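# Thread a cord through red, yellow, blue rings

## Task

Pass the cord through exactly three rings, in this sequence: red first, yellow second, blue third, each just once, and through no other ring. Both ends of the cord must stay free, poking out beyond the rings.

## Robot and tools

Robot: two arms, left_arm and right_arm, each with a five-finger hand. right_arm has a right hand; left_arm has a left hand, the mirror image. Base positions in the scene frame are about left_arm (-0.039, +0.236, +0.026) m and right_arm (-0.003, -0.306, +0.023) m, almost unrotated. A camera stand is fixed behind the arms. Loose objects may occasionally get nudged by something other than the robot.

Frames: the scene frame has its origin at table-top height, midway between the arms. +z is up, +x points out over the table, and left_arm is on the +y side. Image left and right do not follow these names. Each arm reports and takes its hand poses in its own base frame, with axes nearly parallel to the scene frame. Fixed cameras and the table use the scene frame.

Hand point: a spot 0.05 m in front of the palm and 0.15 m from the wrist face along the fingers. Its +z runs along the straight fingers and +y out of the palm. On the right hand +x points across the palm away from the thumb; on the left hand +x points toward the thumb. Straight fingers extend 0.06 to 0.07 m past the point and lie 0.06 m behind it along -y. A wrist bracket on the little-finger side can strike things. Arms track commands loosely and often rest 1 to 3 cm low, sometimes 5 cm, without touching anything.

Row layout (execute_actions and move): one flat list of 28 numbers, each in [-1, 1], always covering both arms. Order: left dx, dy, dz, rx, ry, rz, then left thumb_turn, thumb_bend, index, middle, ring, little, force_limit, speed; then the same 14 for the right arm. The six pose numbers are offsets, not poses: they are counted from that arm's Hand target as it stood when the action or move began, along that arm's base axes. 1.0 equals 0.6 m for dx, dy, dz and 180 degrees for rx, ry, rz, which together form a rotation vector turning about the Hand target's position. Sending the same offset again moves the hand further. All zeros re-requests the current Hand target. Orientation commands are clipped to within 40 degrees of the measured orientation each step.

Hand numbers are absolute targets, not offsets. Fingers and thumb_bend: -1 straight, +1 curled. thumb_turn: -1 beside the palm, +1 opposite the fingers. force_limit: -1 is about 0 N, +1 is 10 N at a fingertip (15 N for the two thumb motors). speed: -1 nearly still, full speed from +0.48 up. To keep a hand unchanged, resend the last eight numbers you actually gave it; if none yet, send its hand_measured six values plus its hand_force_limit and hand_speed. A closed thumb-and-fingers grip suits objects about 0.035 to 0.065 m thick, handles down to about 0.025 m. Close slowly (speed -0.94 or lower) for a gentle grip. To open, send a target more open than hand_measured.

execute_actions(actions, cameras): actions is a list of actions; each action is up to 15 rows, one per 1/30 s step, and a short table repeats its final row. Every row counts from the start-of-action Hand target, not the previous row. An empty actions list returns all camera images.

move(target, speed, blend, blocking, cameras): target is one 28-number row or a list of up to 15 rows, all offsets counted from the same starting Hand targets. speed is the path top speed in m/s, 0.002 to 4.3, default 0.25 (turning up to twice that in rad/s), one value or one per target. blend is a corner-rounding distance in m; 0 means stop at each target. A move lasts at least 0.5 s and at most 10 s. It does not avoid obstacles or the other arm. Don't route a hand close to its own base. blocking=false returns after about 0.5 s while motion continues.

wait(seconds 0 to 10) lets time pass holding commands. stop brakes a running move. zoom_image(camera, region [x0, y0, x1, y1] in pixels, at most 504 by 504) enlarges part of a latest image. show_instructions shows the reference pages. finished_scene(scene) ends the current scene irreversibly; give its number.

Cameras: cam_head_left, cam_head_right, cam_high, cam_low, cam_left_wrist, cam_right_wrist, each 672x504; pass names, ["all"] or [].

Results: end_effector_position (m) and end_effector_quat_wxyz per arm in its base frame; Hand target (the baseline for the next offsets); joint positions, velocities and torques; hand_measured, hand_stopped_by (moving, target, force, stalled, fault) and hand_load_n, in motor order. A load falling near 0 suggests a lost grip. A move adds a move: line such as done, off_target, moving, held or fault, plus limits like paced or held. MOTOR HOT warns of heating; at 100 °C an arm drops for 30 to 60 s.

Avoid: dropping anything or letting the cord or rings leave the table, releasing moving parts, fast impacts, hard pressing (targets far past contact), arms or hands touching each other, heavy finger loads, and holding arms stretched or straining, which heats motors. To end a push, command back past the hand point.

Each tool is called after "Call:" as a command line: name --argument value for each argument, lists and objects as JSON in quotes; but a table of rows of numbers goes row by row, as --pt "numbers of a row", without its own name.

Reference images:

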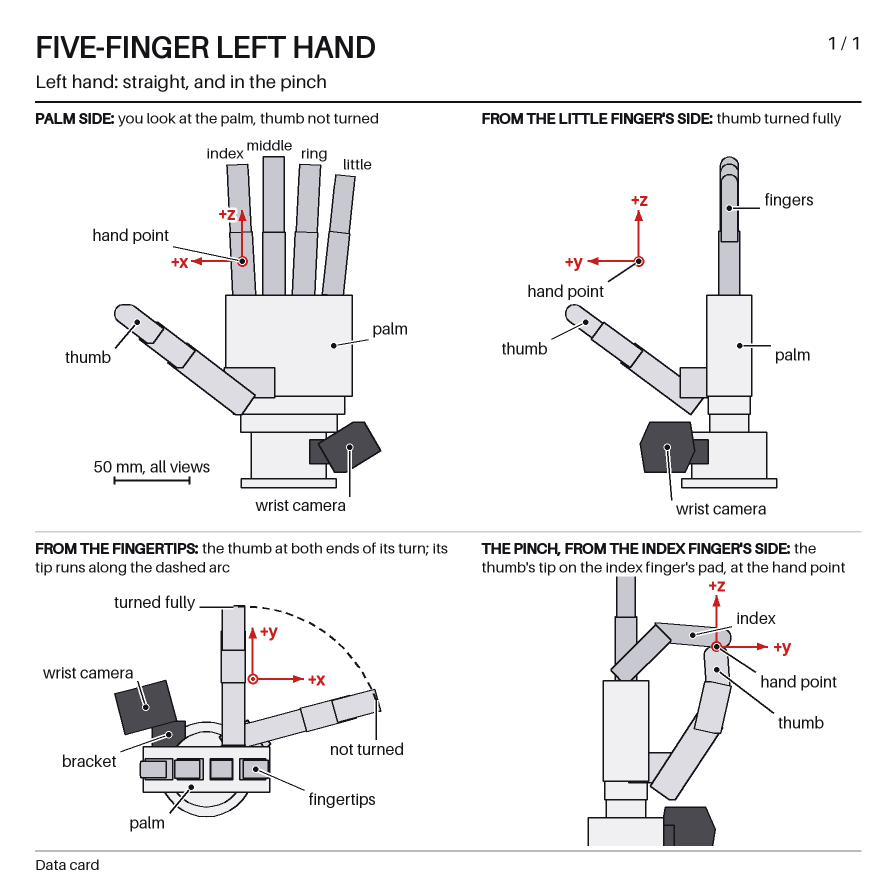

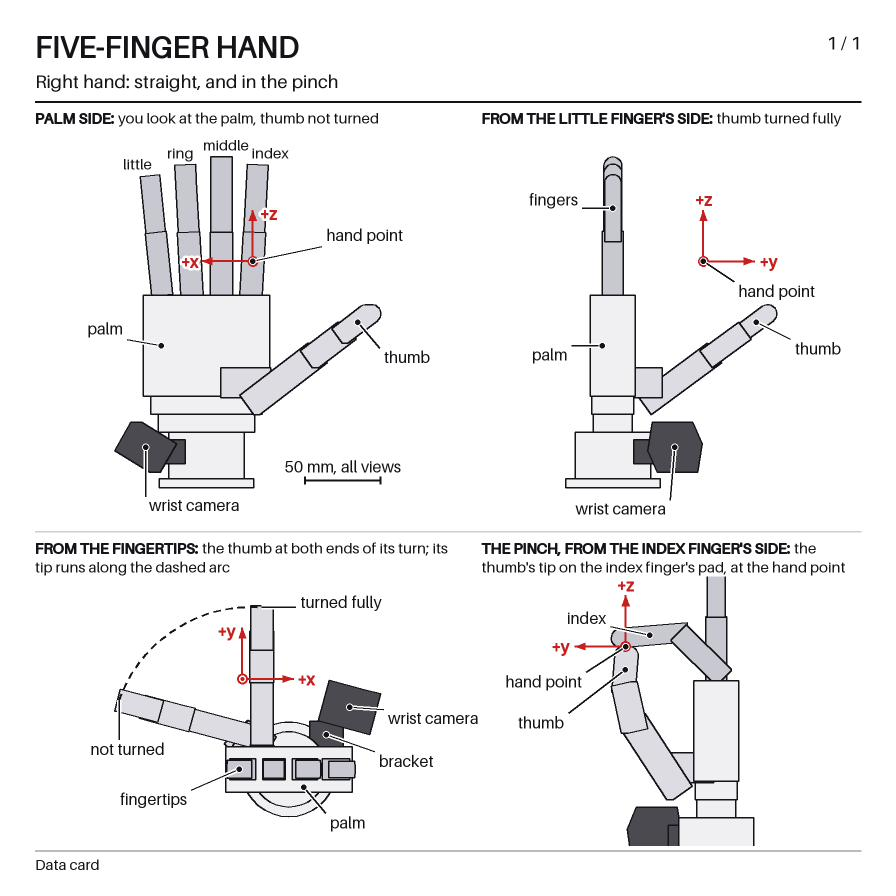

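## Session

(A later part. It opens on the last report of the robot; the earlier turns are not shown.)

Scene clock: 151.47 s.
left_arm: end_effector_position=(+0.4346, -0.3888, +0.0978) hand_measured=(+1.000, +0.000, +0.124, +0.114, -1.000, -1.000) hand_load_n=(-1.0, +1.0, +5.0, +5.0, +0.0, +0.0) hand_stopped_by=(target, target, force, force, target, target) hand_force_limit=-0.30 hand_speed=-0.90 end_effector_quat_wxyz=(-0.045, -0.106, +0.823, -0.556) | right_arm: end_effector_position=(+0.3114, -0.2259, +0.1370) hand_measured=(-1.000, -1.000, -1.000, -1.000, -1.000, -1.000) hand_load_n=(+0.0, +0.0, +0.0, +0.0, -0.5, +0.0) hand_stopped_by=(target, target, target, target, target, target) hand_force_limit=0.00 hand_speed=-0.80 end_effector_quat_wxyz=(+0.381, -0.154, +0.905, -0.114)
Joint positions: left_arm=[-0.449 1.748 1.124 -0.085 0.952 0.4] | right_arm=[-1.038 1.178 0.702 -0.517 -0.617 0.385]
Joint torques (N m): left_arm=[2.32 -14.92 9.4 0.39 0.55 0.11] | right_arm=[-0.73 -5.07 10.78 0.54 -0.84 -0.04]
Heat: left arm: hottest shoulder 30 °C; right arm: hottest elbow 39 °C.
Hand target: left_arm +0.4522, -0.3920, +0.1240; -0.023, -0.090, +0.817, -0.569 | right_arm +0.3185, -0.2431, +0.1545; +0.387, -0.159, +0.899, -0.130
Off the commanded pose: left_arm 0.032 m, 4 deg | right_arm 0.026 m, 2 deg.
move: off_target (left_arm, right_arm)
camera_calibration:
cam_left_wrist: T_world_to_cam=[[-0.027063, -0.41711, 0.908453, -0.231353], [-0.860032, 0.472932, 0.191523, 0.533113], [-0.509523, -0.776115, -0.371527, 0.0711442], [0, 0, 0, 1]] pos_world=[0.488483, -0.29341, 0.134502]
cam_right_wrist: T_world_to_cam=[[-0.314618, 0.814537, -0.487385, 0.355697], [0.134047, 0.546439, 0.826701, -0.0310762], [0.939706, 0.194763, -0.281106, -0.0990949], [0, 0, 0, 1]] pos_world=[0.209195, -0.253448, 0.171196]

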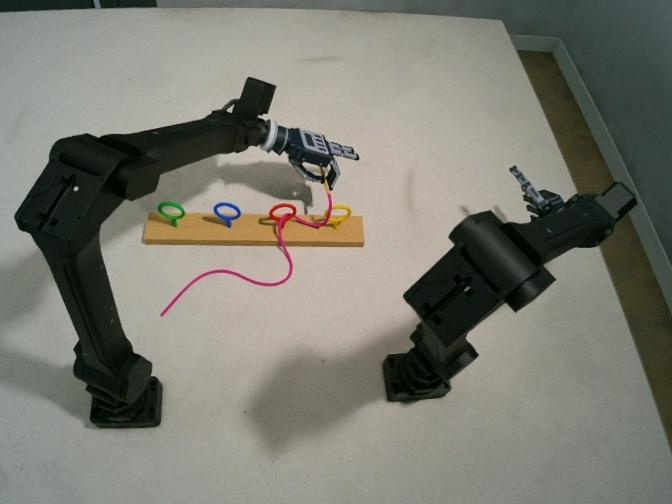

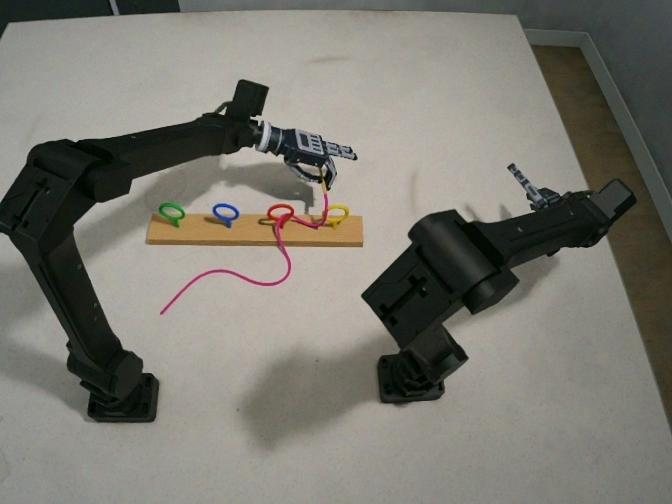

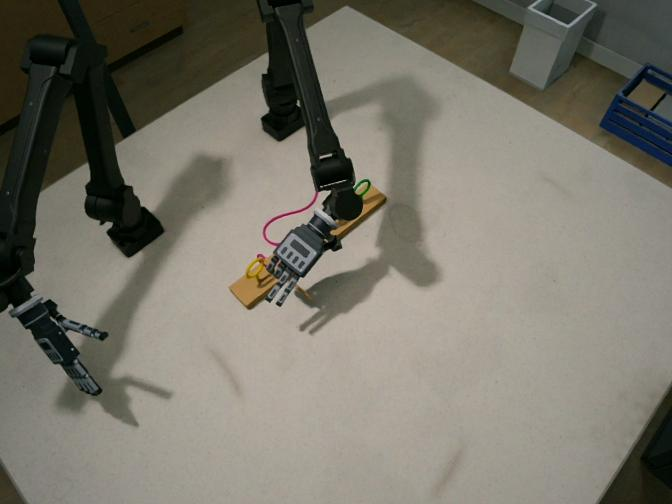

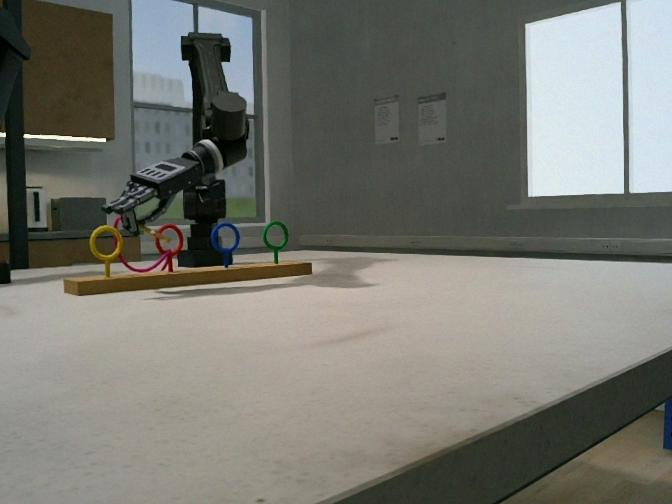

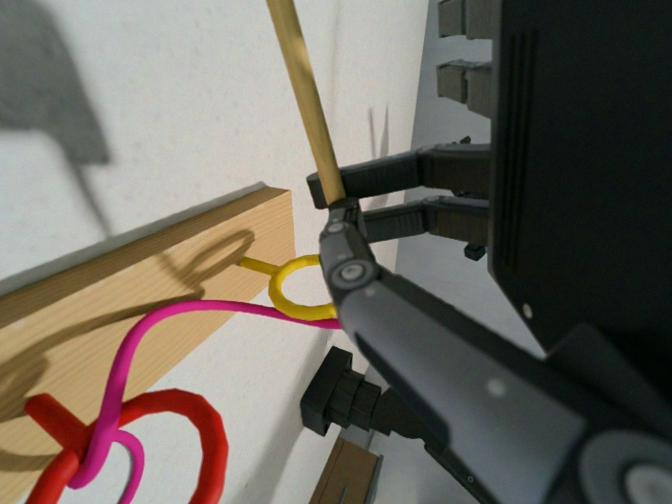

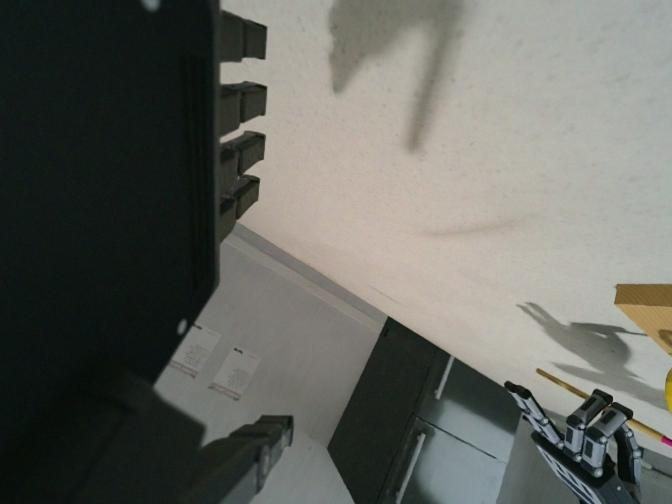

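Call:
move --pt "-0.012 0.07 0.152 0 0 0 1 0 0.3 0.3 -1 -1 -0.3 -0.9 0 0 0 0 0 0 -1 -1 -1 -1 -1 -1 0 -0.8" --pt "-0.304 0.07 0.152 0.0531 -0.0425 -0.055 1 0 0.3 0.3 -1 -1 -0.3 -0.9 0 0 0 0 0 0 -1 -1 -1 -1 -1 -1 0 -0.8" --pt "-0.304 -0.02 0.152 0.0531 -0.0425 -0.055 1 0 0.3 0.3 -1 -1 -0.3 -0.9 0 0 0 0 0 0 -1 -1 -1 -1 -1 -1 0 -0.8" --speed 0.12 --blend 0.02 --cameras '["all"]'

Call:
zoom_image --camera "cam_low" --region '[50, 130, 250, 310]'

Call:
zoom_image --camera "cam_head_left" --region '[250, 140, 390, 260]'

Scene clock: 234.43 s.
left_arm: end_effector_position=(+0.2575, -0.3882, +0.1930) hand_measured=(+1.000, +0.000, +0.124, +0.114, -1.000, -1.000) hand_load_n=(-1.0, +1.0, +5.0, +5.0, +0.0, +0.0) hand_stopped_by=(target, target, force, force, target, target) hand_force_limit=-0.30 hand_speed=-0.90 end_effector_quat_wxyz=(-0.026, +0.009, +0.875, -0.484) | right_arm: end_effector_position=(+0.3114, -0.2259, +0.1370) hand_measured=(-1.000, -1.000, -1.000, -1.000, -1.000, -1.000) hand_load_n=(+0.0, +0.0, +0.0, +0.0, +0.0, +0.0) hand_stopped_by=(target, target, target, target, target, target) hand_force_limit=0.00 hand_speed=-0.80 end_effector_quat_wxyz=(+0.381, -0.154, +0.905, -0.114)
Joint positions: left_arm=[-0.709 1.281 0.979 -0.503 0.744 0.571] | right_arm=[-1.038 1.178 0.702 -0.517 -0.617 0.385]
Joint torques (N m): left_arm=[0.79 -7.53 11.07 1.25 0.26 -0.12] | right_arm=[-0.73 -5.42 10.77 0.54 -0.84 -0.03]
Heat: left arm: hottest shoulder 30 °C; right arm: hottest elbow 40 °C.
Hand target: left_arm +0.2698, -0.4040, +0.2150; -0.010, +0.017, +0.866, -0.499 | right_arm +0.3185, -0.2431, +0.1545; +0.387, -0.159, +0.899, -0.130
Off the commanded pose: left_arm 0.030 m, 3 deg | right_arm 0.026 m, 2 deg.
move: off_target (left_arm, right_arm)
camera_calibration:
cam_left_wrist: T_world_to_cam=[[-0.245811, -0.538463, 0.805999, -0.293391], [-0.786566, 0.596744, 0.158781, 0.397849], [-0.566473, -0.594941, -0.570223, 0.140094], [0, 0, 0, 1]] pos_world=[0.320175, -0.312046, 0.253187]
cam_right_wrist: T_world_to_cam=[[-0.314618, 0.814537, -0.487385, 0.355697], [0.134047, 0.546439, 0.826701, -0.0310762], [0.939706, 0.194763, -0.281106, -0.0990949], [0, 0, 0, 1]] pos_world=[0.209195, -0.253448, 0.171196]

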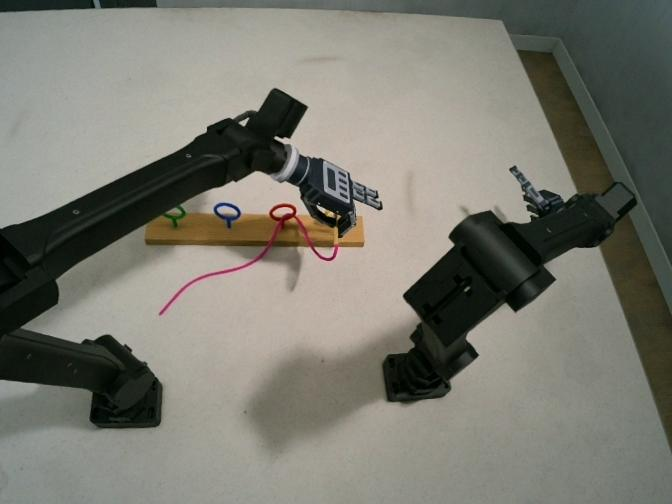

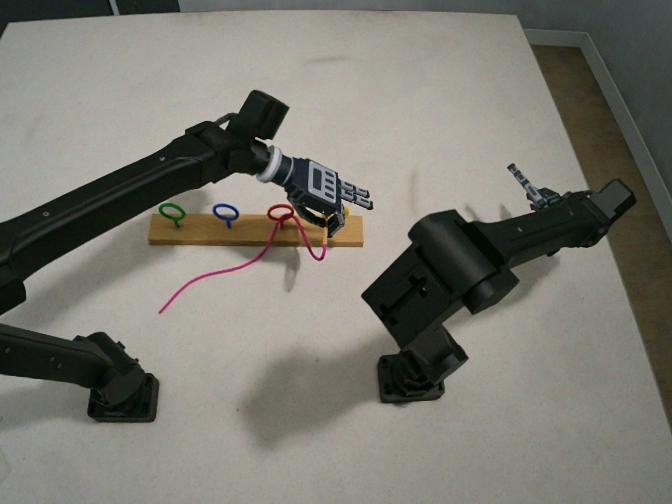

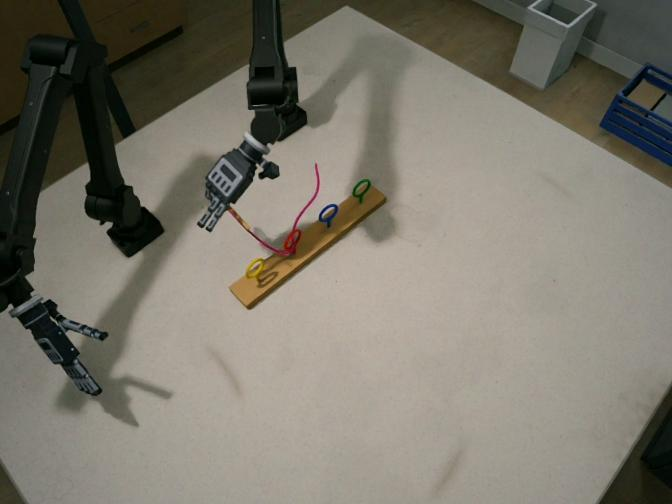

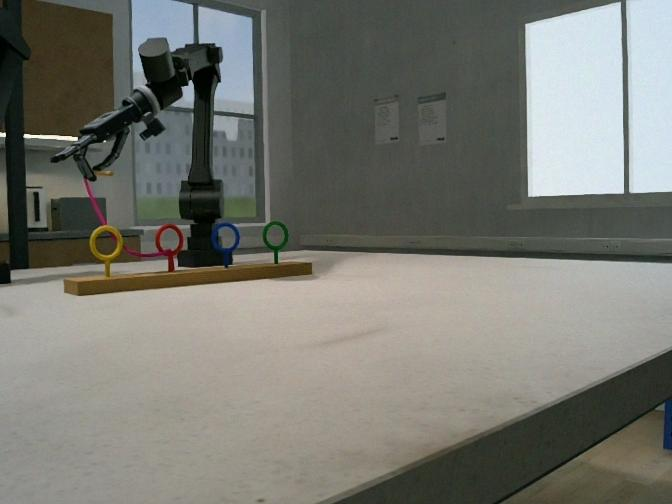

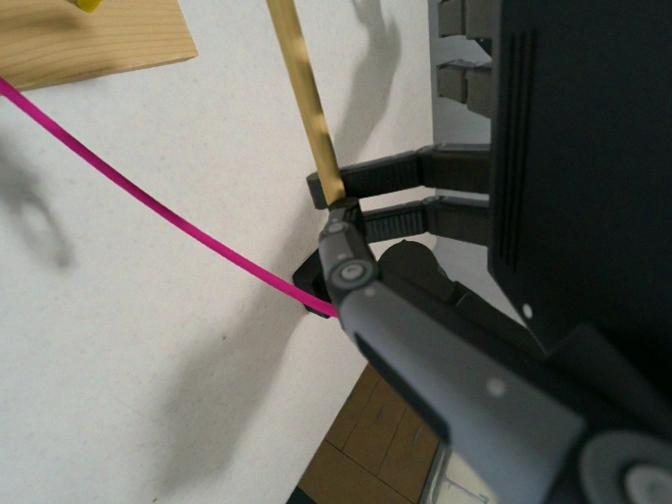

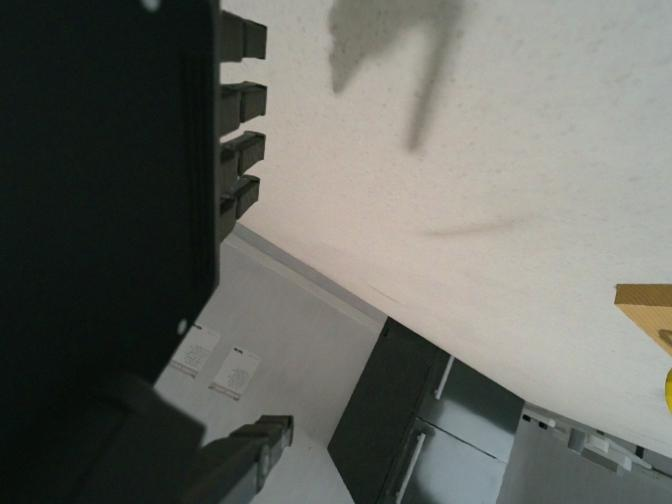

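Scaled by 2.520 from the camera's 672x504 image, which has a finer 960x720 frame.

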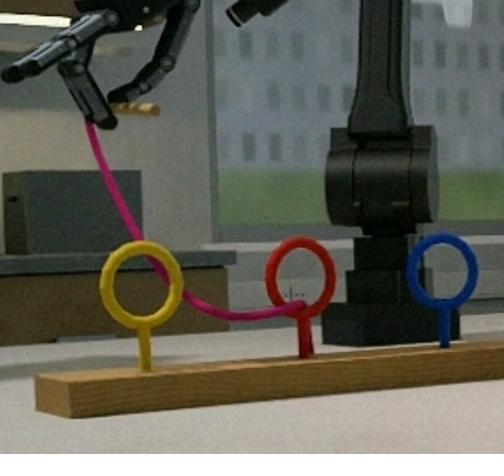

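Scaled by 3.600 from the camera's 672x504 image, which has a finer 960x720 frame.

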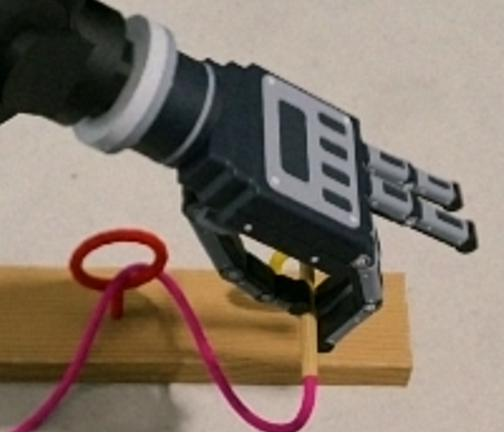

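Call:
move --pt "0 -0.01 -0.15 0 0 0 1 0 0.3 0.3 -1 -1 -0.3 -0.9 0.069 0.155 0.159 -0.063 0.127 0.182 0.8 -0.2 -0.3 -0.5 -0.5 -0.5 -0.3 -0.5" --pt "0 -0.022 -0.18 0 0 0 1 0 0.3 0.3 -1 -1 -0.3 -0.9 0.2525 0.588 0.109 -0.1266 0.2547 0.3646 0.8 -0.2 -0.3 -0.5 -0.5 -0.5 -0.3 -0.5" --speed 0.15 --blend 0.02 --cameras '["all"]'

Scene clock: 250.03 s.
left_arm: end_effector_position=(+0.2705, -0.4113, +0.1093) hand_measured=(+1.000, +0.000, +0.124, +0.114, -1.000, -1.000) hand_load_n=(-1.0, +1.0, +5.0, +5.0, +0.0, +0.0) hand_stopped_by=(target, target, force, force, target, target) hand_force_limit=-0.30 hand_speed=-0.90 end_effector_quat_wxyz=(-0.008, +0.018, +0.867, -0.498) | right_arm: end_effector_position=(+0.4569, +0.1076, +0.2072) hand_measured=(+0.800, -0.200, -0.300, -0.500, -0.500, -0.500) hand_load_n=(+0.0, +0.0, +0.0, +0.0, +0.0, +0.0) hand_stopped_by=(target, target, target, target, target, target) hand_force_limit=-0.30 hand_speed=-0.50 end_effector_quat_wxyz=(+0.012, +0.710, -0.704, -0.011)
Joint positions: left_arm=[-0.731 1.428 0.859 -0.171 0.725 0.548] | right_arm=[0.148 1.733 1.681 -1.551 -0.003 0.14]
Joint torques (N m): left_arm=[0.62 -8.29 6.89 1.37 0.23 -0.12] | right_arm=[-0.32 -13.74 10.67 -0.44 0.04 0.1]
Heat: left arm: hottest elbow 31 °C; right arm: hottest elbow 41 °C.
Hand target: left_arm +0.2698, -0.4171, +0.1071; -0.010, +0.017, +0.866, -0.499 | right_arm +0.4700, +0.1096, +0.2197; +0.000, +0.707, -0.707, +0.000
Off the commanded pose: left_arm 0.006 m, 0 deg | right_arm 0.018 m, 2 deg.
move: off_target (right_arm)
camera_calibration:
cam_left_wrist: T_world_to_cam=[[-0.27551, -0.513038, 0.812949, -0.217406], [-0.793254, 0.59902, 0.109195, 0.443267], [-0.542994, -0.614791, -0.572005, 0.0716656], [0, 0, 0, 1]] pos_world=[0.33064, -0.333003, 0.16933]
cam_right_wrist: T_world_to_cam=[[-0.971335, -0.237713, -0.000879746, 0.476556], [-0.203174, 0.82827, 0.522196, -0.103923], [-0.123404, 0.507406, -0.852825, 0.289551], [0, 0, 0, 1]] pos_world=[0.477513, 0.0524397, 0.301624]

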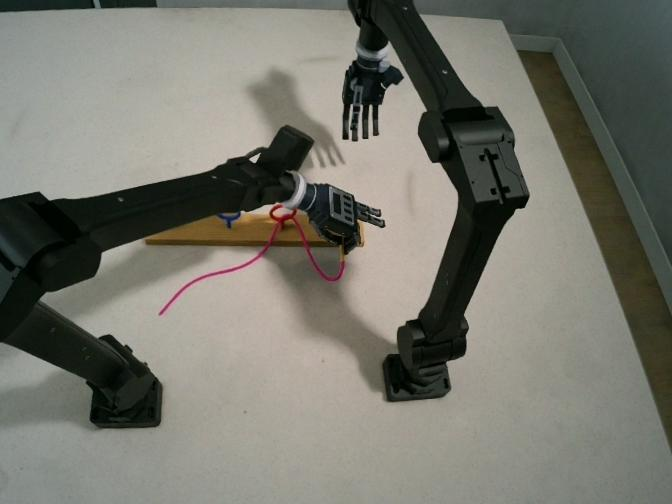

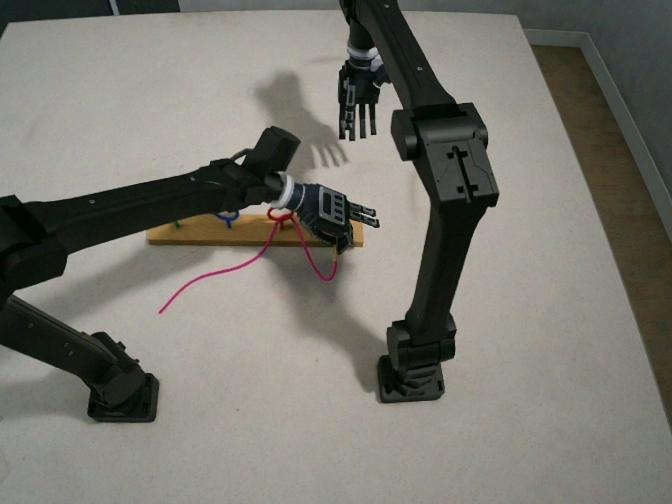

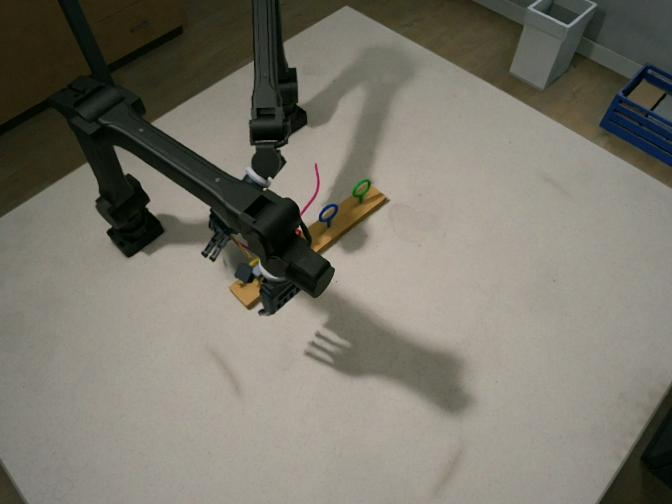

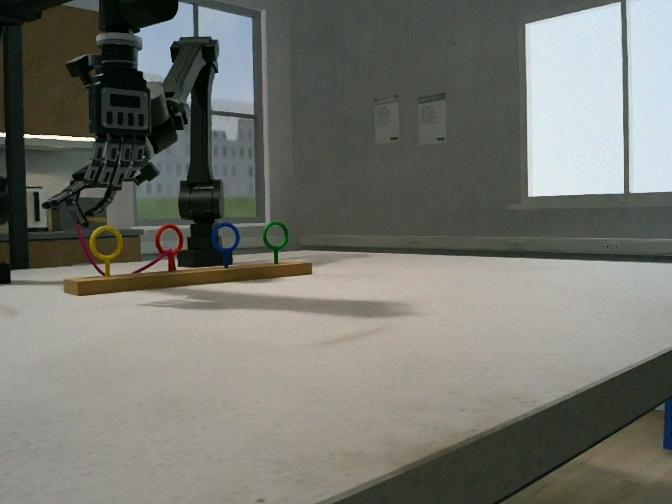

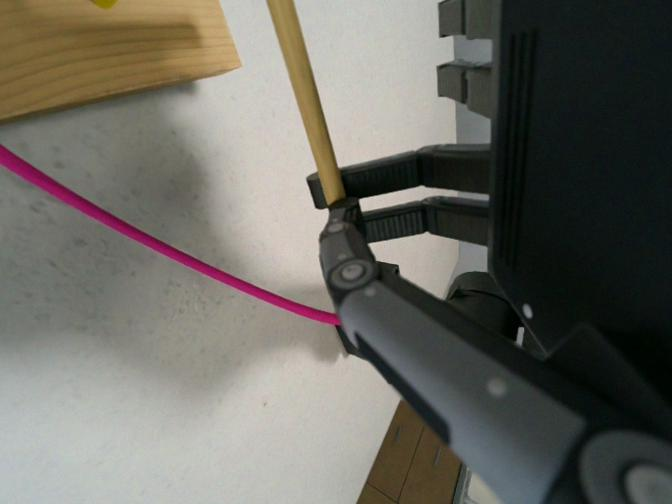

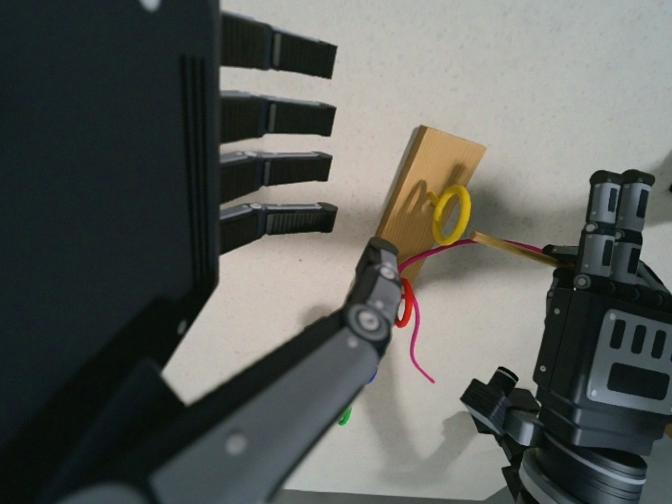

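Call:
zoom_image --camera "cam_right_wrist" --region '[360, 110, 600, 350]'

Call:
zoom_image --camera "cam_low" --region '[30, 150, 230, 310]'

Scaled by 2.100 from the camera's 672x504 image, which has a finer 960x720 frame.

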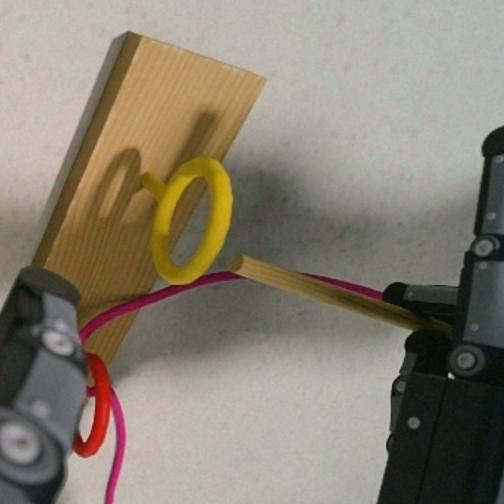

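Scaled by 2.520 from the camera's 672x504 image, which has a finer 960x720 frame.

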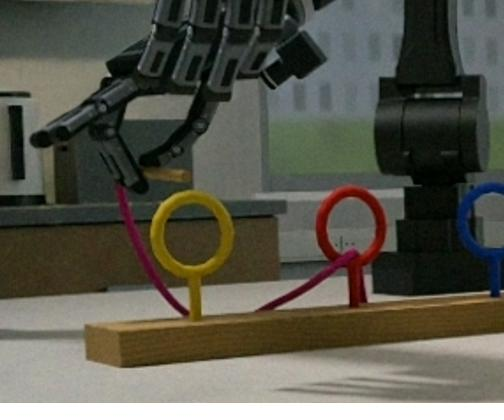

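Call:
move --pt "-0.03 0 -0.01 0 0 0 1 0 0.3 0.3 -1 -1 -0.3 -0.9 0 0 0 0 0 0 0.8 -0.2 -0.3 -0.5 -0.5 -0.5 -0.3 -0.5" --pt "-0.03 0 -0.068 0 0 0 1 0 0.3 0.3 -1 -1 -0.3 -0.9 -0.03 0 -0.12 0 0 0 0.8 -0.2 -0.3 -0.5 -0.5 -0.5 -0.3 -0.5" --speed 0.1 --cameras '["cam_low","cam_right_wrist","cam_head_left"]'

Call:
zoom_image --camera "cam_right_wrist" --region '[360, 110, 600, 350]'

Call:
zoom_image --camera "cam_low" --region '[30, 150, 230, 310]'

Scene clock: 257.23 s.
left_arm: end_effector_position=(+0.2523, -0.4117, +0.0672) hand_measured=(+1.000, +0.000, +0.124, +0.114, -1.000, -1.000) hand_load_n=(-1.0, +1.5, +5.0, +5.0, -0.5, +0.0) hand_stopped_by=(target, target, force, force, target, target) hand_force_limit=-0.30 hand_speed=-0.90 end_effector_quat_wxyz=(-0.009, +0.017, +0.868, -0.497) | right_arm: end_effector_position=(+0.4519, +0.1071, +0.1440) hand_measured=(+0.800, -0.200, -0.300, -0.500, -0.500, -0.500) hand_load_n=(+0.0, +0.0, +0.0, +0.0, +0.0, +0.0) hand_stopped_by=(target, target, target, target, target, target) hand_force_limit=-0.30 hand_speed=-0.50 end_effector_quat_wxyz=(+0.007, +0.708, -0.706, -0.007)
Joint positions: left_arm=[-0.762 1.473 0.769 -0.021 0.702 0.522] | right_arm=[0.148 1.733 1.515 -1.372 -0.003 0.145]
Joint torques (N m): left_arm=[0.73 -8.35 6.42 1.39 0.21 -0.12] | right_arm=[-0.09 -15.21 6.42 0.2 0.05 0.08]
Heat: left arm: hottest shoulder 30 °C; right arm: hottest elbow 40 °C.
Hand target: left_arm +0.2519, -0.4172, +0.0663; -0.010, +0.017, +0.866, -0.499 | right_arm +0.4520, +0.1097, +0.1478; +0.000, +0.707, -0.707, +0.000
Off the commanded pose: left_arm 0.006 m, 0 deg | right_arm 0.005 m, 1 deg.
move: done
camera_calibration:
cam_right_wrist: T_world_to_cam=[[-0.97232, -0.233247, -0.0138049, 0.473228], [-0.206086, 0.828256, 0.521076, -0.0700116], [-0.110105, 0.509497, -0.853399, 0.229103], [0, 0, 0, 1]] pos_world=[0.470926, 0.0516393, 0.23853]
Images, in order (width x height): cam_head_left 672x504, cam_low 672x504, cam_right_wrist 672x504.

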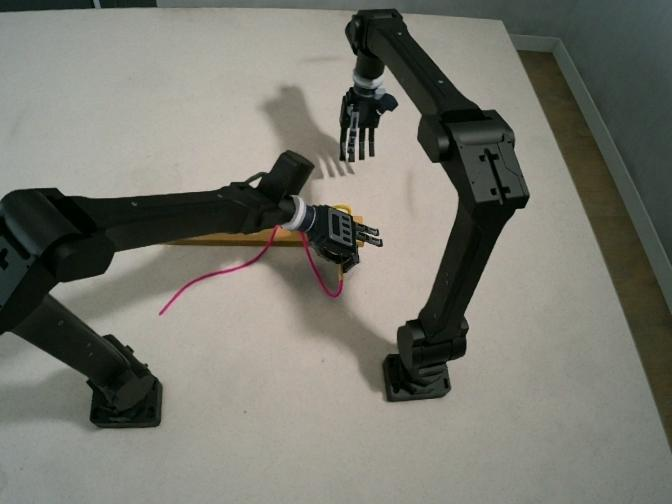

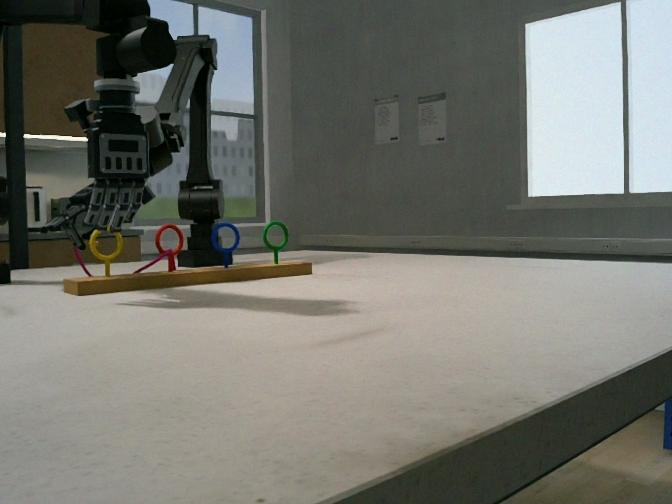

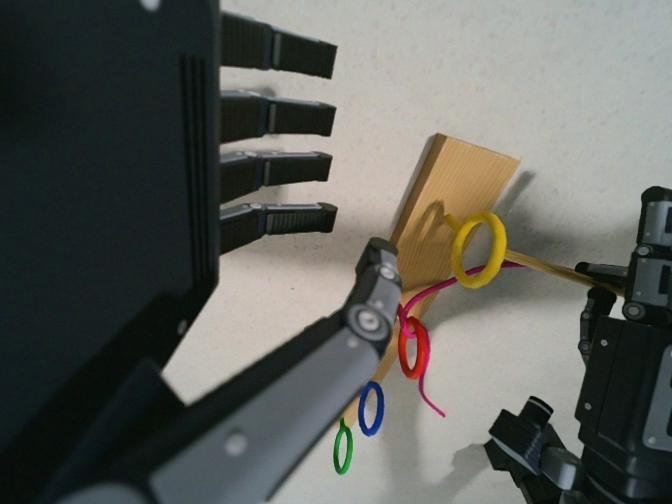

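Scaled by 2.100 from the camera's 672x504 image, which has a finer 960x720 frame.

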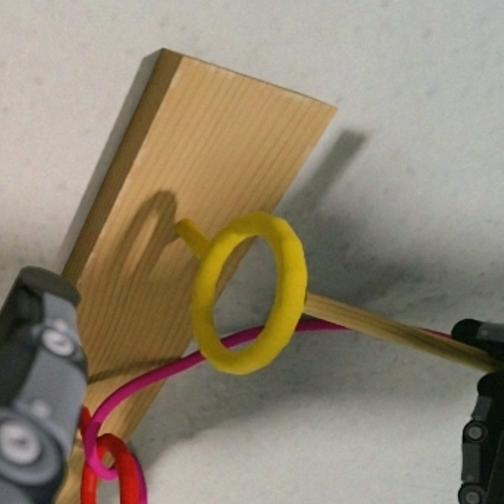

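Scaled by 2.520 from the camera's 672x504 image, which has a finer 960x720 frame.

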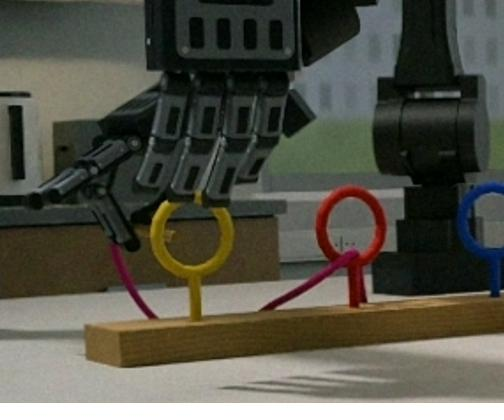

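Call:
zoom_image --camera "cam_low" --region '[76, 220, 136, 280]'

Scaled by 8.400 from the camera's 672x504 image, which has a finer 960x720 frame.

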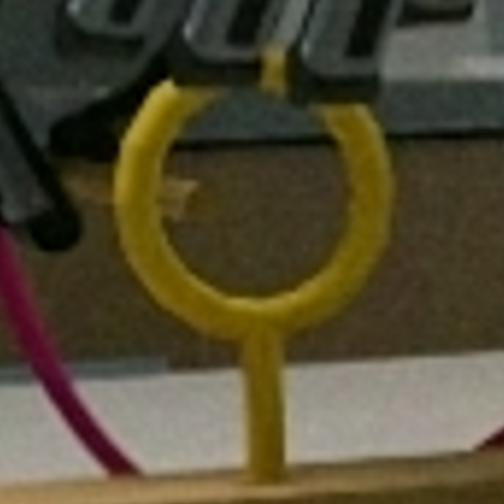

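Call:
move --target '[0.03,0.007,0.01,0,0,0,1,0,0.3,0.3,-1,-1,-0.3,-0.9,0,0,0.05,0,0,0,0.8,-0.2,-0.3,-0.5,-0.5,-0.5,-0.3,-0.5]' --speed 0.06 --cameras '["cam_low","cam_right_wrist"]'

Call:
zoom_image --camera "cam_right_wrist" --region '[360, 150, 560, 350]'

Call:
zoom_image --camera "cam_low" --region '[76, 220, 136, 280]'

Scene clock: 263.93 s.
left_arm: end_effector_position=(+0.2542, -0.4034, +0.0620) hand_measured=(+1.000, +0.000, +0.124, +0.114, -1.000, -1.000) hand_load_n=(-1.0, +1.0, +5.0, +5.0, +0.0, +0.0) hand_stopped_by=(target, target, force, force, target, target) hand_force_limit=-0.30 hand_speed=-0.90 end_effector_quat_wxyz=(-0.020, +0.010, +0.870, -0.492) | right_arm: end_effector_position=(+0.4371, +0.1049, +0.1552) hand_measured=(+0.800, -0.200, -0.300, -0.500, -0.500, -0.500) hand_load_n=(+0.0, +0.0, +0.0, +0.0, +0.0, +0.0) hand_stopped_by=(target, target, target, target, target, target) hand_force_limit=-0.30 hand_speed=-0.50 end_effector_quat_wxyz=(+0.022, +0.708, -0.706, -0.018)
Joint positions: left_arm=[-0.741 1.482 0.769 -0.044 0.724 0.53] | right_arm=[0.148 1.715 1.515 -1.427 -0.003 0.145]
Joint torques (N m): left_arm=[2.14 -8.23 9.13 0.42 0.48 0.14] | right_arm=[-0.09 -14.74 10.59 -0.61 0.02 0.09]
Heat: left arm: hottest shoulder 30 °C; right arm: hottest elbow 40 °C.
Hand target: left_arm +0.2699, -0.4130, +0.0724; -0.010, +0.017, +0.866, -0.499 | right_arm +0.4521, +0.1097, +0.1779; +0.000, +0.707, -0.707, +0.000
Off the commanded pose: left_arm 0.021 m, 2 deg | right_arm 0.028 m, 3 deg.
move: off_target (left_arm, right_arm)
camera_calibration:
cam_right_wrist: T_world_to_cam=[[-0.972139, -0.233224, 0.0234918, 0.45262], [-0.186743, 0.831148, 0.523756, -0.0863373], [-0.141678, 0.504776, -0.851545, 0.252159], [0, 0, 0, 1]] pos_world=[0.459612, 0.0500372, 0.249312]
Images, in order (width x height): cam_low 672x504, cam_right_wrist 672x504.

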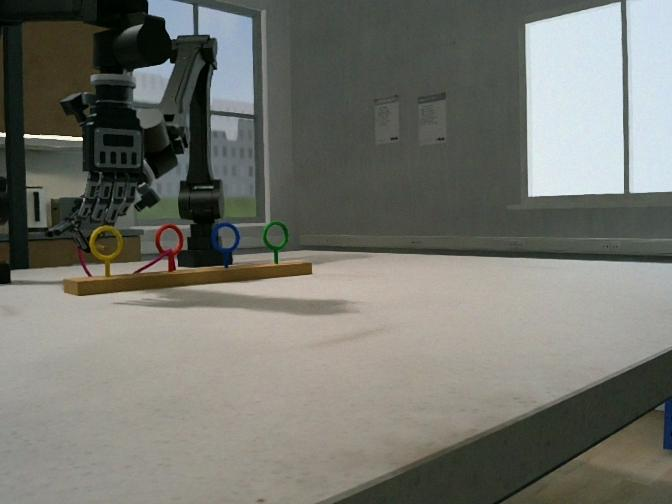

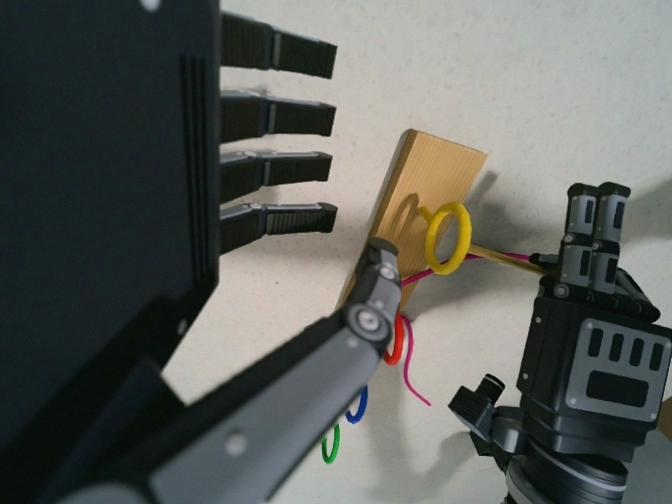

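Scaled by 2.520 from the camera's 672x504 image, which has a finer 960x720 frame.

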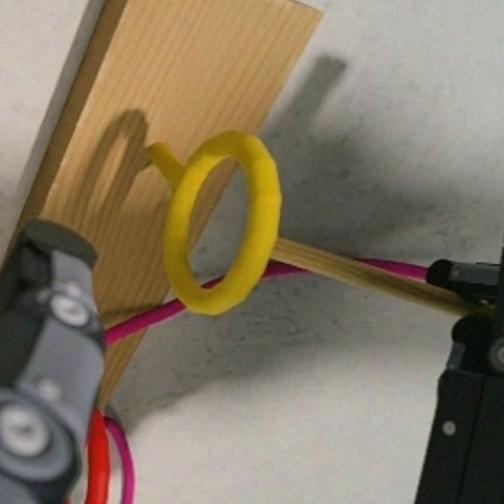

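Scaled by 8.400 from the camera's 672x504 image, which has a finer 960x720 frame.

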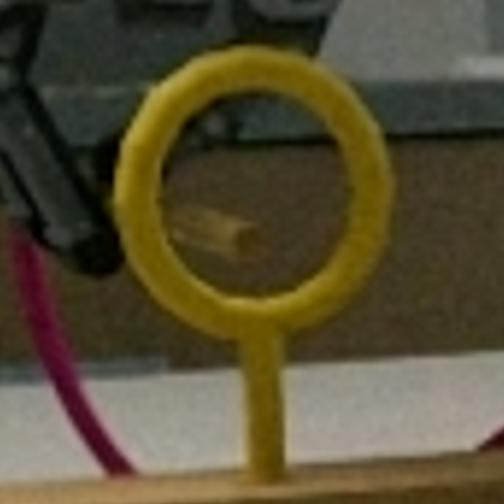

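Call:
move --target '[0.01,-0.005,0.016,0,0,0,1,0,0.3,0.3,-1,-1,-0.3,-0.9,0,0,0,0,0,0,0.8,-0.2,-0.3,-0.5,-0.5,-0.5,-0.3,-0.5]' --speed 0.06 --cameras '["cam_low","cam_right_wrist"]'

Call:
zoom_image --camera "cam_right_wrist" --region '[360, 150, 560, 350]'

Call:
zoom_image --camera "cam_low" --region '[76, 220, 136, 280]'

Scene clock: 271.73 s.
left_arm: end_effector_position=(+0.2593, -0.4067, +0.0698) hand_measured=(+1.000, +0.000, +0.124, +0.114, -1.000, -1.000) hand_load_n=(-1.0, +1.0, +5.0, +5.0, +0.0, +0.0) hand_stopped_by=(target, target, force, force, target, target) hand_force_limit=-0.30 hand_speed=-0.90 end_effector_quat_wxyz=(-0.022, +0.010, +0.871, -0.491) | right_arm: end_effector_position=(+0.4370, +0.1049, +0.1552) hand_measured=(+0.800, -0.200, -0.300, -0.500, -0.500, -0.500) hand_load_n=(+0.0, +0.0, +0.5, +0.0, +0.0, +0.0) hand_stopped_by=(target, target, target, target, target, target) hand_force_limit=-0.30 hand_speed=-0.50 end_effector_quat_wxyz=(+0.022, +0.708, -0.706, -0.018)
Joint positions: left_arm=[-0.738 1.482 0.798 -0.079 0.727 0.534] | right_arm=[0.148 1.715 1.515 -1.428 -0.003 0.145]
Joint torques (N m): left_arm=[2.43 -8.76 9.28 0.38 0.49 0.12] | right_arm=[-0.32 -14.68 10.77 -0.47 -0.01 0.05]
Heat: left arm: hottest elbow 30 °C; right arm: hottest elbow 40 °C.
Hand target: left_arm +0.2758, -0.4159, +0.0819; -0.010, +0.017, +0.866, -0.499 | right_arm +0.4520, +0.1097, +0.1779; +0.000, +0.707, -0.707, +0.000
Off the commanded pose: left_arm 0.023 m, 2 deg | right_arm 0.028 m, 3 deg.
move: off_target (left_arm, right_arm)
camera_calibration:
cam_right_wrist: T_world_to_cam=[[-0.97213, -0.233225, 0.0238626, 0.452523], [-0.186553, 0.83118, 0.523772, -0.0864304], [-0.141991, 0.504723, -0.851524, 0.2523], [0, 0, 0, 1]] pos_world=[0.459612, 0.0500372, 0.249311]
Images, in order (width x height): cam_low 672x504, cam_right_wrist 672x504.

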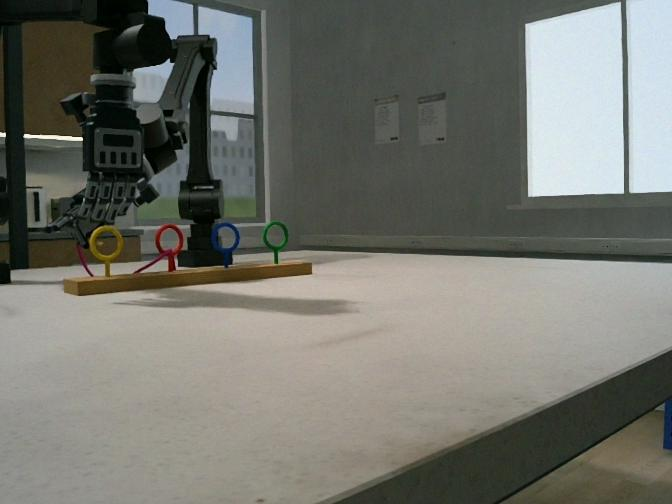

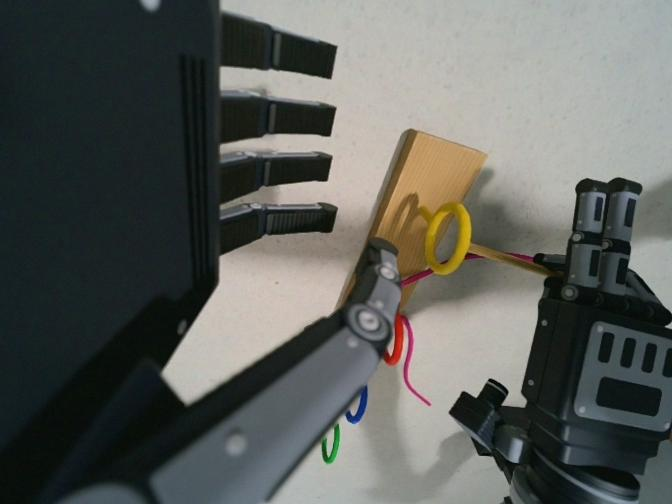

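Scaled by 2.520 from the camera's 672x504 image, which has a finer 960x720 frame.

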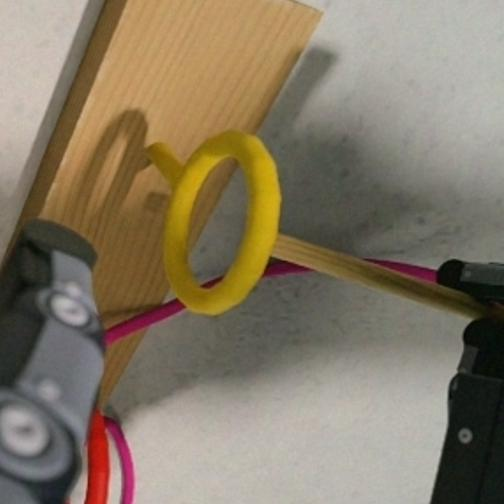

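Scaled by 8.400 from the camera's 672x504 image, which has a finer 960x720 frame.

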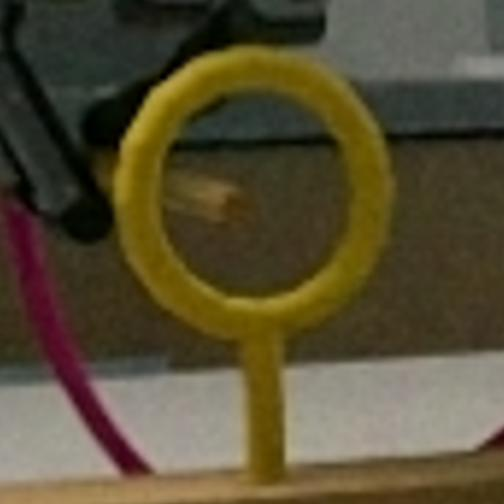

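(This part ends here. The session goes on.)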